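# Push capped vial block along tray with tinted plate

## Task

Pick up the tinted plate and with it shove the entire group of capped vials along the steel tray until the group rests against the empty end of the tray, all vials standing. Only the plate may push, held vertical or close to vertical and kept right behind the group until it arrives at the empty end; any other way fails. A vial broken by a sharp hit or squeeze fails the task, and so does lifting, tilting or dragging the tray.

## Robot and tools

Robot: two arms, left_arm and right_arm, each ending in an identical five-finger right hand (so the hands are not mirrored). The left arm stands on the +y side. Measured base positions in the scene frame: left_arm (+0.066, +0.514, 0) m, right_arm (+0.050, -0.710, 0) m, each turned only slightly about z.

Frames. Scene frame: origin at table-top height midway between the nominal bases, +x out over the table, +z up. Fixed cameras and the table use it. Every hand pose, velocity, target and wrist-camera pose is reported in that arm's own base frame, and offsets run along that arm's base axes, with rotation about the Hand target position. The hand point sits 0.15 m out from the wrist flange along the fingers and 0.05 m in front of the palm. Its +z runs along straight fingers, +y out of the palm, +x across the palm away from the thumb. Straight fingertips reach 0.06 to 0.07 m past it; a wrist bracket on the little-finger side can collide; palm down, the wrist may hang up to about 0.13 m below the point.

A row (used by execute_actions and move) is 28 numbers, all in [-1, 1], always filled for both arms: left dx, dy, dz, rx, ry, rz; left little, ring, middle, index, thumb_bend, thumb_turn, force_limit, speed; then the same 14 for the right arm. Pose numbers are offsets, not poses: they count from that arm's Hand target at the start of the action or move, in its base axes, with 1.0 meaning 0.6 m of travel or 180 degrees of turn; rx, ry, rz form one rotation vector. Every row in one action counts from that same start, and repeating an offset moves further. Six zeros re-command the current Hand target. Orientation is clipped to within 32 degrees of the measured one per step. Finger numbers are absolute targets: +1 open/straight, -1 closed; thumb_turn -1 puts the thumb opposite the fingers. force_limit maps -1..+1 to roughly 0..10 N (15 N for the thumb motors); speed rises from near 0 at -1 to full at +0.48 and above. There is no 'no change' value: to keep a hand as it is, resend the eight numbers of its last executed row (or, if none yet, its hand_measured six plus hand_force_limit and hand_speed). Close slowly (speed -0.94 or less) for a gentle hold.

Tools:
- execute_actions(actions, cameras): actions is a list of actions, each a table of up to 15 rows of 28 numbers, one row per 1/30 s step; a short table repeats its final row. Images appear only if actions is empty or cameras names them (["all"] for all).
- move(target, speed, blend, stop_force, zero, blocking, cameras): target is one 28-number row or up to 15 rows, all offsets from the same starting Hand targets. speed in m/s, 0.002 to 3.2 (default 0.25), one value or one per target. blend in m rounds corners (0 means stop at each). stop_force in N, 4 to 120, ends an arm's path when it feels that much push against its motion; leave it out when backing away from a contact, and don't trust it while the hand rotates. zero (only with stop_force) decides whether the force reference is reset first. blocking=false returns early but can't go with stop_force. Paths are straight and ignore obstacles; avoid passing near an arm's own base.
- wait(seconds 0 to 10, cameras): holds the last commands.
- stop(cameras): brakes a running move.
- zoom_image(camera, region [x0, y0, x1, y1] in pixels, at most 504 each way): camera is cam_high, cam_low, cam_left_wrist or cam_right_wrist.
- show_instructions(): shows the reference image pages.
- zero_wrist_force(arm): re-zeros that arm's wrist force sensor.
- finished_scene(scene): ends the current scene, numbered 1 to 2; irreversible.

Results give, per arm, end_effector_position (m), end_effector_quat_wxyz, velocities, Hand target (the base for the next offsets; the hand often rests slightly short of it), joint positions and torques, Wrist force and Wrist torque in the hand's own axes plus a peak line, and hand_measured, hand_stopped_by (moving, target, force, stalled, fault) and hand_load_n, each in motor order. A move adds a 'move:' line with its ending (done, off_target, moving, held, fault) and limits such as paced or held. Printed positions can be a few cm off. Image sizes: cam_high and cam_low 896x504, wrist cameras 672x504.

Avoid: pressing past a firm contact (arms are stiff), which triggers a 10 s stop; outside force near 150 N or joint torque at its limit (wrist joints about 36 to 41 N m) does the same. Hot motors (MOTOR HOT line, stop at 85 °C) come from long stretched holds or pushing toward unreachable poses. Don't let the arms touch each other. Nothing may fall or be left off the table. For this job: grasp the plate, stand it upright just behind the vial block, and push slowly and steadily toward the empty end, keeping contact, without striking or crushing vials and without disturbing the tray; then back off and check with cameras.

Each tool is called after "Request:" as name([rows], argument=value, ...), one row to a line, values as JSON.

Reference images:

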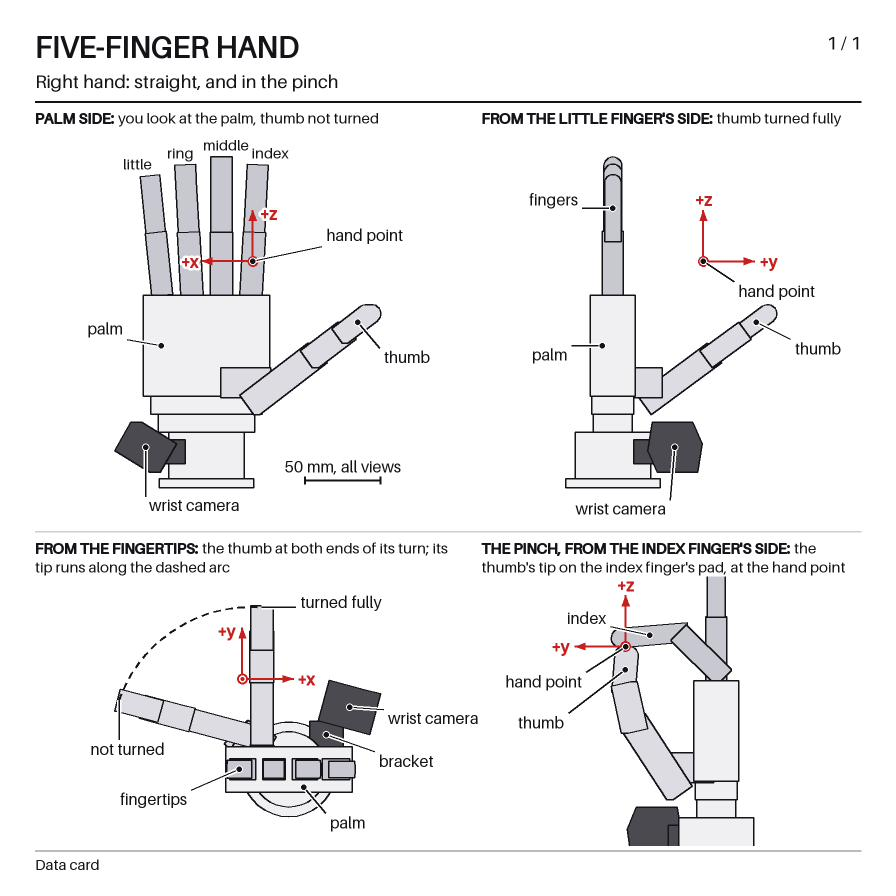

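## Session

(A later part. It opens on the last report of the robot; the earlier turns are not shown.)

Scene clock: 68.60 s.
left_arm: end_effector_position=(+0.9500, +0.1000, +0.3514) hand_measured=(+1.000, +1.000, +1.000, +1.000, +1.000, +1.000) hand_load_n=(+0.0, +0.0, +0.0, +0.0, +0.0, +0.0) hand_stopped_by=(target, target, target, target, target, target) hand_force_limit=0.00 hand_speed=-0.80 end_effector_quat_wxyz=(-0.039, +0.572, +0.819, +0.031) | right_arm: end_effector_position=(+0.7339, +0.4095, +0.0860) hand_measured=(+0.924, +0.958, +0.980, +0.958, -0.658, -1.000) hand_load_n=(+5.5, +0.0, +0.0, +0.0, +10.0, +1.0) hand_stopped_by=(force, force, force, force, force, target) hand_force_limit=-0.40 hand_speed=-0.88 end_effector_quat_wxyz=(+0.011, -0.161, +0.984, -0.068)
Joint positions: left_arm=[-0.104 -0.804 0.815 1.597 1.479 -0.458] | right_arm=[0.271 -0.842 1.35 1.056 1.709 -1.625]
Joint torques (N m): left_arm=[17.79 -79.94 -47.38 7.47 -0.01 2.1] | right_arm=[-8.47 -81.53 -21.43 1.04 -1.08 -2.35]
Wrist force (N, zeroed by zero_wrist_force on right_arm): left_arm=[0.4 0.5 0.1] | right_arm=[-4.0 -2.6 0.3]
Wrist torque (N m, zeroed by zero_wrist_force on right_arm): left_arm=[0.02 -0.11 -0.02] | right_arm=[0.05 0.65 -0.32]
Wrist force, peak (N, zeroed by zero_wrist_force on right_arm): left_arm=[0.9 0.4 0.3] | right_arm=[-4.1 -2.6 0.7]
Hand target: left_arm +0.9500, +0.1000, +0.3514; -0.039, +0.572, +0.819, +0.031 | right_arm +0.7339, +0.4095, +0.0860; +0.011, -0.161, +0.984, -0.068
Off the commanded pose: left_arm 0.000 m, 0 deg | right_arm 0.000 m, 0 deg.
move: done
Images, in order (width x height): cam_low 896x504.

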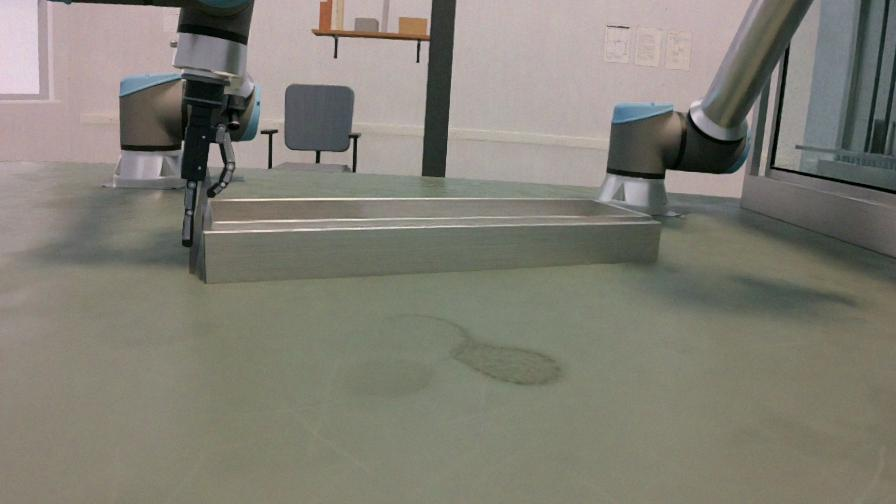

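Request:
move(target=[0,0,0,0,0,0, 1,1,1,1,1,1,0,-0.8, 0.0013,-0.004,-0.0283,0,0,0, 0.4,0.4,0.4,0.4,-1,-1,-0.4,-0.88], speed=0.01, stop_force=4, cameras=["cam_low","cam_right_wrist"])

Request:
zoom_image(camera="cam_low", region=[160, 100, 340, 300])

Scene clock: 70.80 s.
left_arm: end_effector_position=(+0.9500, +0.1000, +0.3514) hand_measured=(+1.000, +1.000, +1.000, +1.000, +1.000, +1.000) hand_load_n=(+0.0, +0.0, +0.0, +0.0, +0.0, +0.0) hand_stopped_by=(target, target, target, target, target, target) hand_force_limit=0.00 hand_speed=-0.80 end_effector_quat_wxyz=(-0.039, +0.572, +0.819, +0.031) | right_arm: end_effector_position=(+0.7341, +0.4088, +0.0812) hand_measured=(+0.924, +0.958, +0.980, +0.958, -0.658, -1.000) hand_load_n=(+5.0, +0.0, +0.0, +0.0, +10.0, +1.5) hand_stopped_by=(force, force, force, force, force, target) hand_force_limit=-0.40 hand_speed=-0.88 end_effector_quat_wxyz=(+0.011, -0.161, +0.984, -0.068)
Joint positions: left_arm=[-0.104 -0.804 0.815 1.597 1.479 -0.458] | right_arm=[0.27 -0.838 1.353 1.049 1.709 -1.626]
Joint torques (N m): left_arm=[18.38 -79.67 -47.07 7.61 -0.08 1.74] | right_arm=[7.69 -105.54 -39.18 7.01 -0.84 1.96]
Wrist force (N, zeroed by zero_wrist_force on right_arm): left_arm=[0.6 0.2 0.1] | right_arm=[-4.3 -2.0 2.5]
Wrist torque (N m, zeroed by zero_wrist_force on right_arm): left_arm=[-0.02 -0.13 -0.03] | right_arm=[-0.10 0.51 -0.30]
Wrist force, peak (N, zeroed by zero_wrist_force on right_arm): left_arm=[0.8 0.4 0.5] | right_arm=[-1.5 -2.8 -8.3]
Hand target: left_arm +0.9500, +0.1000, +0.3514; -0.039, +0.572, +0.819, +0.031 | right_arm +0.7341, +0.4088, +0.0812; +0.011, -0.161, +0.984, -0.068 (not the last commanded pose)
Off the commanded pose: left_arm 0.000 m, 0 deg | right_arm 0.012 m, 0 deg.
move: contact (right_arm)
camera_calibration:
cam_right_wrist: T_world_to_cam=[[-0.595672, 0.793979, -0.121537, 0.120076], [0.690511, 0.583483, 0.427483, -0.770382], [0.410327, 0.170717, -0.895817, -0.190928], [0, 0, 0, 1]] pos_world=[0.681826, 0.386761, 0.172882]
Images, in order (width x height): cam_low 896x504, cam_right_wrist 672x504.

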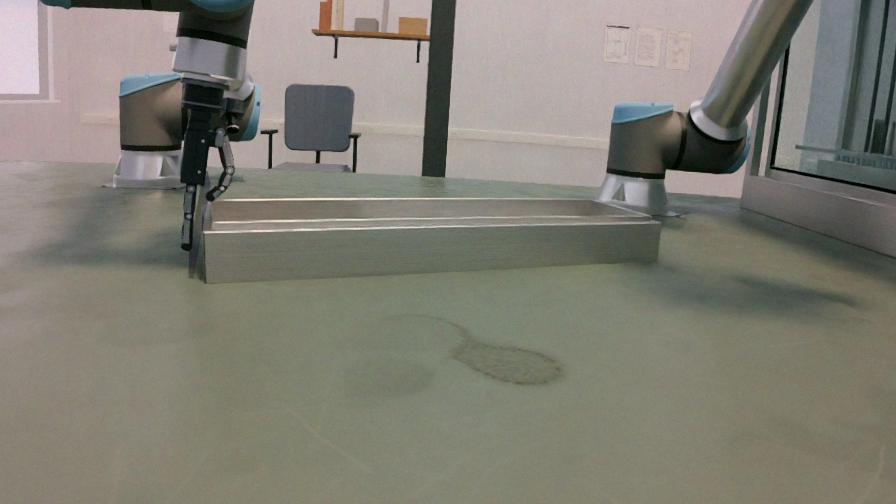

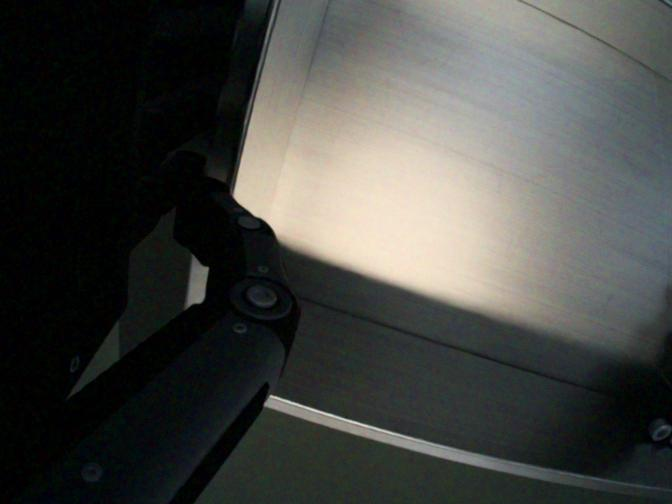

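Scaled by 2.520 from the camera's 896x504 image, which has a finer 1280x720 frame.

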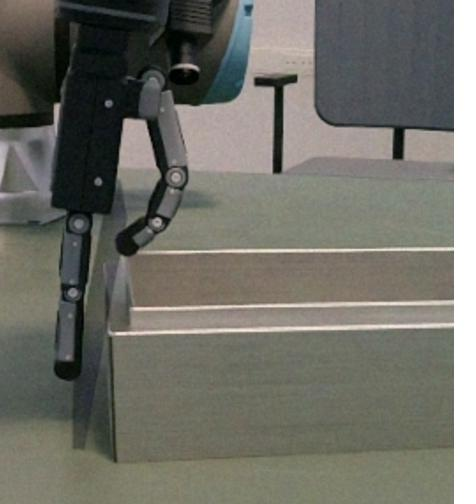

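Request:
move([
  [0,0,0,0,0,0, 1,1,1,1,1,1,0,-0.8, 0,0,0,0,0,0, 1,1,1,1,-0.5,-1,-0.4,-0.6],
  [0,0,0,0,0,0, 1,1,1,1,1,1,0,-0.8, 0,0,0,0,0,0, 1,1,1,1,1,-1,-0.4,0],
], speed=0.05, cameras=["cam_low"])

Request:
zoom_image(camera="cam_low", region=[160, 100, 340, 300])

Scene clock: 72.97 s.
left_arm: end_effector_position=(+0.9500, +0.1000, +0.3514) hand_measured=(+1.000, +1.000, +1.000, +1.000, +1.000, +1.000) hand_load_n=(+0.0, +0.0, +0.0, +0.0, -0.5, +0.0) hand_stopped_by=(target, target, target, target, target, target) hand_force_limit=0.00 hand_speed=-0.80 end_effector_quat_wxyz=(-0.039, +0.572, +0.819, +0.031) | right_arm: end_effector_position=(+0.7341, +0.4088, +0.0812) hand_measured=(+1.000, +1.000, +1.000, +1.000, +1.000, -1.000) hand_load_n=(+0.0, +0.0, +0.0, +0.0, +0.0, +0.0) hand_stopped_by=(target, target, target, target, target, target) hand_force_limit=-0.40 hand_speed=0.00 end_effector_quat_wxyz=(+0.011, -0.161, +0.984, -0.068)
Joint positions: left_arm=[-0.104 -0.804 0.815 1.597 1.479 -0.458] | right_arm=[0.27 -0.838 1.353 1.049 1.709 -1.626]
Joint torques (N m): left_arm=[18.84 -80.26 -47.5 7.53 -0.15 1.91] | right_arm=[9.05 -101.72 -35.09 5.7 -1.36 1.51]
Wrist force (N, zeroed by zero_wrist_force on right_arm): left_arm=[0.4 0.2 0.4] | right_arm=[-3.7 0.6 0.1]
Wrist torque (N m, zeroed by zero_wrist_force on right_arm): left_arm=[-0.04 -0.12 -0.03] | right_arm=[-0.01 0.55 -0.02]
Wrist force, peak (N, zeroed by zero_wrist_force on right_arm): left_arm=[0.7 0.6 0.4] | right_arm=[-4.0 -1.9 2.5]
Hand target: left_arm +0.9500, +0.1000, +0.3514; -0.039, +0.572, +0.819, +0.031 | right_arm +0.7341, +0.4088, +0.0812; +0.011, -0.161, +0.984, -0.068
Off the commanded pose: left_arm 0.000 m, 0 deg | right_arm 0.000 m, 0 deg.
move: done
Images, in order (width x height): cam_low 896x504.

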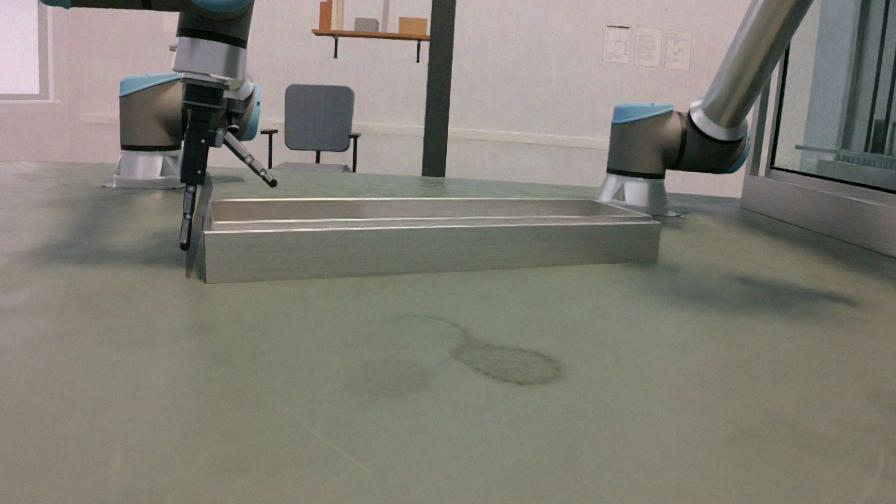

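Scaled by 2.520 from the camera's 896x504 image, which has a finer 1280x720 frame.

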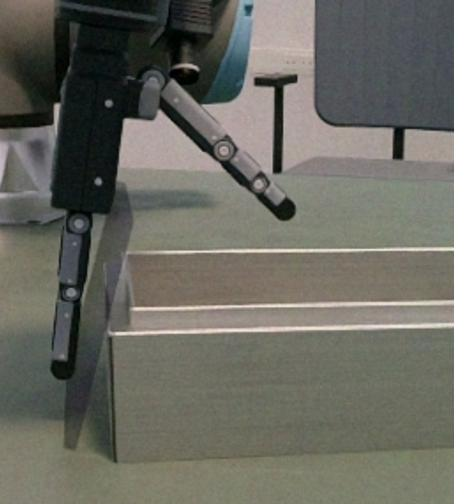

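Request:
move([
  [0,0,0,0,0,0, 1,1,1,1,1,1,0,-0.8, 0.0106,-0.0316,0,0,0,0, 1,1,1,1,1,-1,-0.4,0],
  [0,0,0,0,0,0, 1,1,1,1,1,1,0,-0.8, 0.0106,-0.0316,0.3,0,0,0, 1,1,1,1,1,-1,-0.4,0],
], speed=[0.04,0.2], blend=[0.005,0], cameras=["cam_right_wrist","cam_low","cam_high"])

Request:
zoom_image(camera="cam_high", region=[480, 90, 630, 200])

Request:
zoom_image(camera="cam_low", region=[160, 100, 340, 300])

Request:
zoom_image(camera="cam_high", region=[560, 90, 630, 160])

Scene clock: 75.33 s.
left_arm: end_effector_position=(+0.9500, +0.1000, +0.3514) hand_measured=(+1.000, +1.000, +1.000, +1.000, +1.000, +1.000) hand_load_n=(+0.0, +0.0, +0.0, +0.0, -0.5, +0.0) hand_stopped_by=(target, target, target, target, target, target) hand_force_limit=0.00 hand_speed=-0.80 end_effector_quat_wxyz=(-0.039, +0.572, +0.819, +0.031) | right_arm: end_effector_position=(+0.7404, +0.3899, +0.2610) hand_measured=(+1.000, +1.000, +1.000, +1.000, +1.000, -1.000) hand_load_n=(-0.5, +0.0, +0.0, +0.0, +0.0, +0.0) hand_stopped_by=(target, target, target, target, target, target) hand_force_limit=-0.40 hand_speed=0.00 end_effector_quat_wxyz=(+0.011, -0.161, +0.984, -0.068)
Joint positions: left_arm=[-0.104 -0.804 0.815 1.597 1.479 -0.458] | right_arm=[0.244 -0.959 1.22 1.3 1.709 -1.652]
Joint torques (N m): left_arm=[18.54 -80.63 -47.34 7.64 -0.25 2.01] | right_arm=[-11.98 -101.33 -43.59 6.12 0.59 -1.41]
Wrist force (N, zeroed by zero_wrist_force on right_arm): left_arm=[0.4 0.3 0.3] | right_arm=[-4.0 0.5 1.4]
Wrist torque (N m, zeroed by zero_wrist_force on right_arm): left_arm=[-0.02 -0.11 -0.04] | right_arm=[-0.12 0.57 -0.07]
Wrist force, peak (N, zeroed by zero_wrist_force on right_arm): left_arm=[0.6 0.6 0.5] | right_arm=[-4.2 0.2 2.2]
Hand target: left_arm +0.9500, +0.1000, +0.3514; -0.039, +0.572, +0.819, +0.031 | right_arm +0.7404, +0.3899, +0.2612; +0.011, -0.161, +0.984, -0.068
Off the commanded pose: left_arm 0.000 m, 0 deg | right_arm 0.000 m, 0 deg.
move: done
camera_calibration:
cam_right_wrist: T_world_to_cam=[[-0.595672, 0.793979, -0.121537, 0.160767], [0.690511, 0.583483, 0.427483, -0.840507], [0.410327, 0.170717, -0.895817, -0.0292016], [0, 0, 0, 1]] pos_world=[0.688126, 0.367761, 0.352682]
Images, in order (width x height): cam_high 896x504, cam_low 896x504, cam_right_wrist 672x504.

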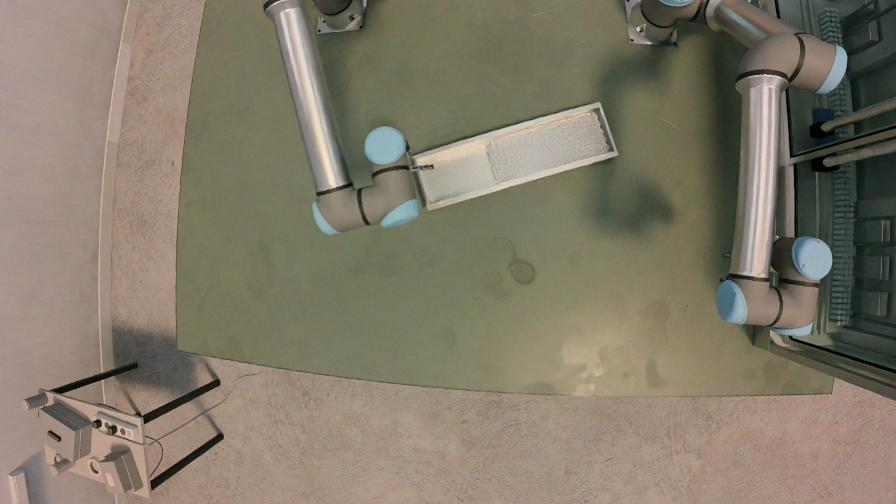

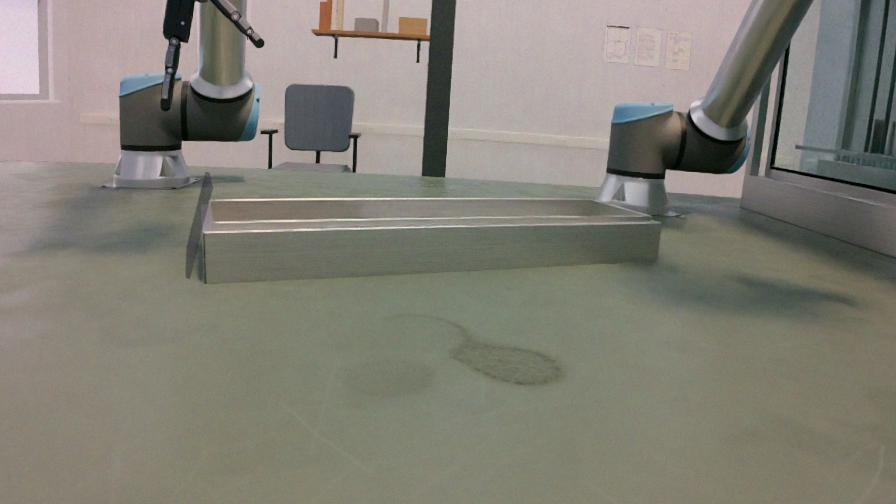

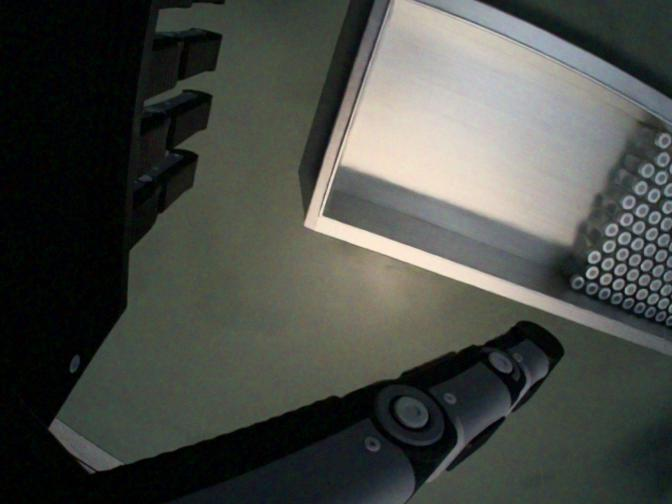

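Scaled by 3.360 from the camera's 896x504 image, which has a finer 1280x720 frame.

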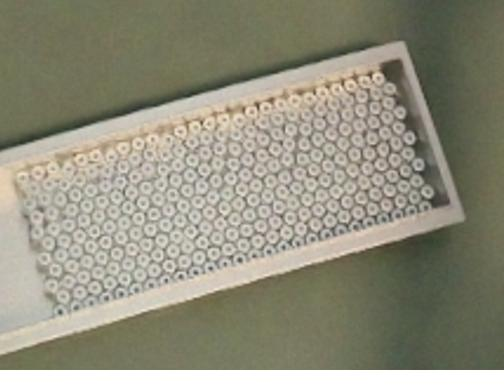

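Scaled by 2.520 from the camera's 896x504 image, which has a finer 1280x720 frame.

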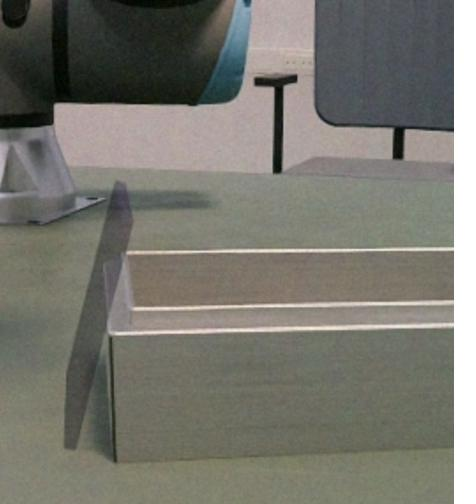

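Scaled by 7.200 from the camera's 896x504 image, which has a finer 1280x720 frame.

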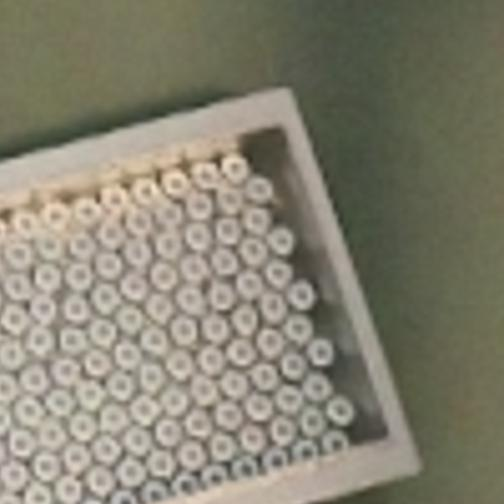

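Request:
move(target=[-0.783,-0.6,-0.119,0,0,0, 1,1,1,1,1,1,0,-0.8, 0,0,0,0,0,0, 1,1,1,1,1,-1,-0.4,0], speed=0.5, cameras=["cam_left_wrist"])

Scene clock: 78.60 s.
left_arm: end_effector_position=(+0.4803, -0.2599, +0.2800) hand_measured=(+1.000, +1.000, +1.000, +1.000, +1.000, +1.000) hand_load_n=(+0.0, +0.0, +0.0, +0.0, +0.0, +0.0) hand_stopped_by=(target, target, target, target, target, target) hand_force_limit=0.00 hand_speed=-0.80 end_effector_quat_wxyz=(-0.039, +0.572, +0.819, +0.031) | right_arm: end_effector_position=(+0.7404, +0.3899, +0.2612) hand_measured=(+1.000, +1.000, +1.000, +1.000, +1.000, -1.000) hand_load_n=(+0.0, +0.0, +0.0, +0.0, +0.0, +0.0) hand_stopped_by=(target, target, target, target, target, target) hand_force_limit=-0.40 hand_speed=0.00 end_effector_quat_wxyz=(+0.011, -0.161, +0.984, -0.068)
Joint positions: left_arm=[-0.936 -1.442 1.897 1.21 1.537 -1.29] | right_arm=[0.244 -0.959 1.22 1.301 1.709 -1.652]
Joint torques (N m): left_arm=[-16.83 -47.42 -23.93 0.18 -0.77 -2.54] | right_arm=[-3.04 -101.28 -43.35 7.22 0.62 1.38]
Wrist force (N, zeroed by zero_wrist_force on right_arm): left_arm=[0.2 0.6 0.2] | right_arm=[-4.2 0.9 1.4]
Wrist torque (N m, zeroed by zero_wrist_force on right_arm): left_arm=[0.13 0.04 0.08] | right_arm=[-0.07 0.59 -0.08]
Wrist force, peak (N, zeroed by zero_wrist_force on right_arm): left_arm=[0.8 2.3 -0.1] | right_arm=[-4.9 0.6 1.1]
Hand target: left_arm +0.4802, -0.2600, +0.2800; -0.039, +0.572, +0.819, +0.031 | right_arm +0.7404, +0.3899, +0.2612; +0.011, -0.161, +0.984, -0.068
Off the commanded pose: left_arm 0.000 m, 0 deg | right_arm 0.000 m, 0 deg.
move: done
camera_calibration:
cam_left_wrist: T_world_to_cam=[[0.817115, 0.575747, 0.0289574, -0.253764], [0.507448, -0.7422, 0.437762, -0.561572], [0.273533, -0.343008, -0.898624, 0.141638], [0, 0, 0, 1]] pos_world=[0.453581, -0.222112, 0.380463]
Images, in order (width x height): cam_left_wrist 672x504.

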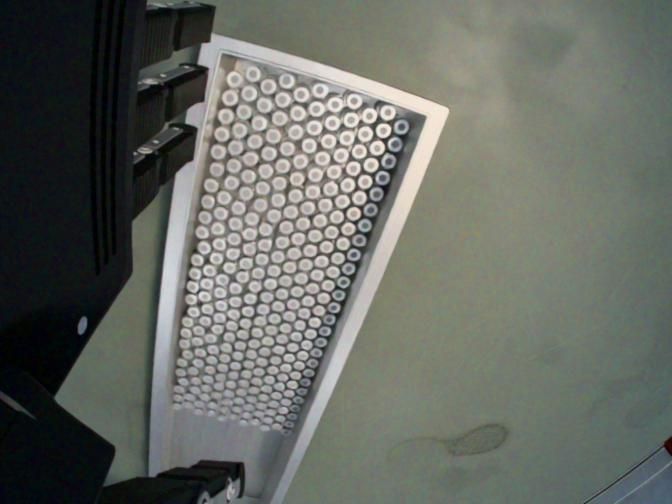

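Request:
zoom_image(camera="cam_left_wrist", region=[200, 25, 460, 185])

Request:
zoom_image(camera="cam_left_wrist", region=[200, 30, 340, 130])

Request:
zoom_image(camera="cam_left_wrist", region=[320, 50, 460, 150])

Scaled by 1.938 from the camera's 672x504 image, which has a finer 960x720 frame.

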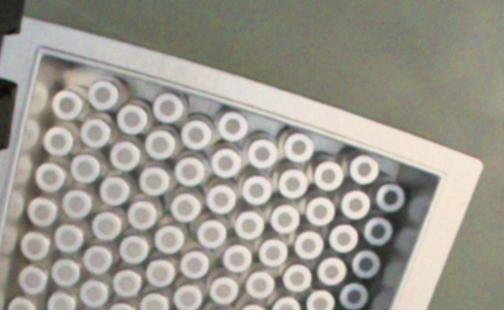

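Scaled by 3.600 from the camera's 672x504 image, which has a finer 960x720 frame.

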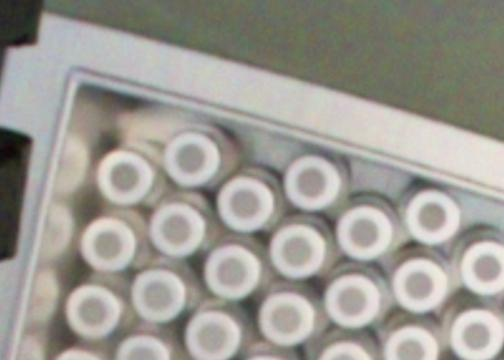

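Scaled by 3.600 from the camera's 672x504 image, which has a finer 960x720 frame.

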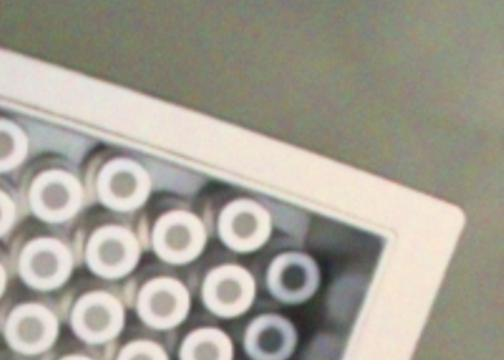

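Request:
finished_scene(scene=2)

The scene is finished: the task was done.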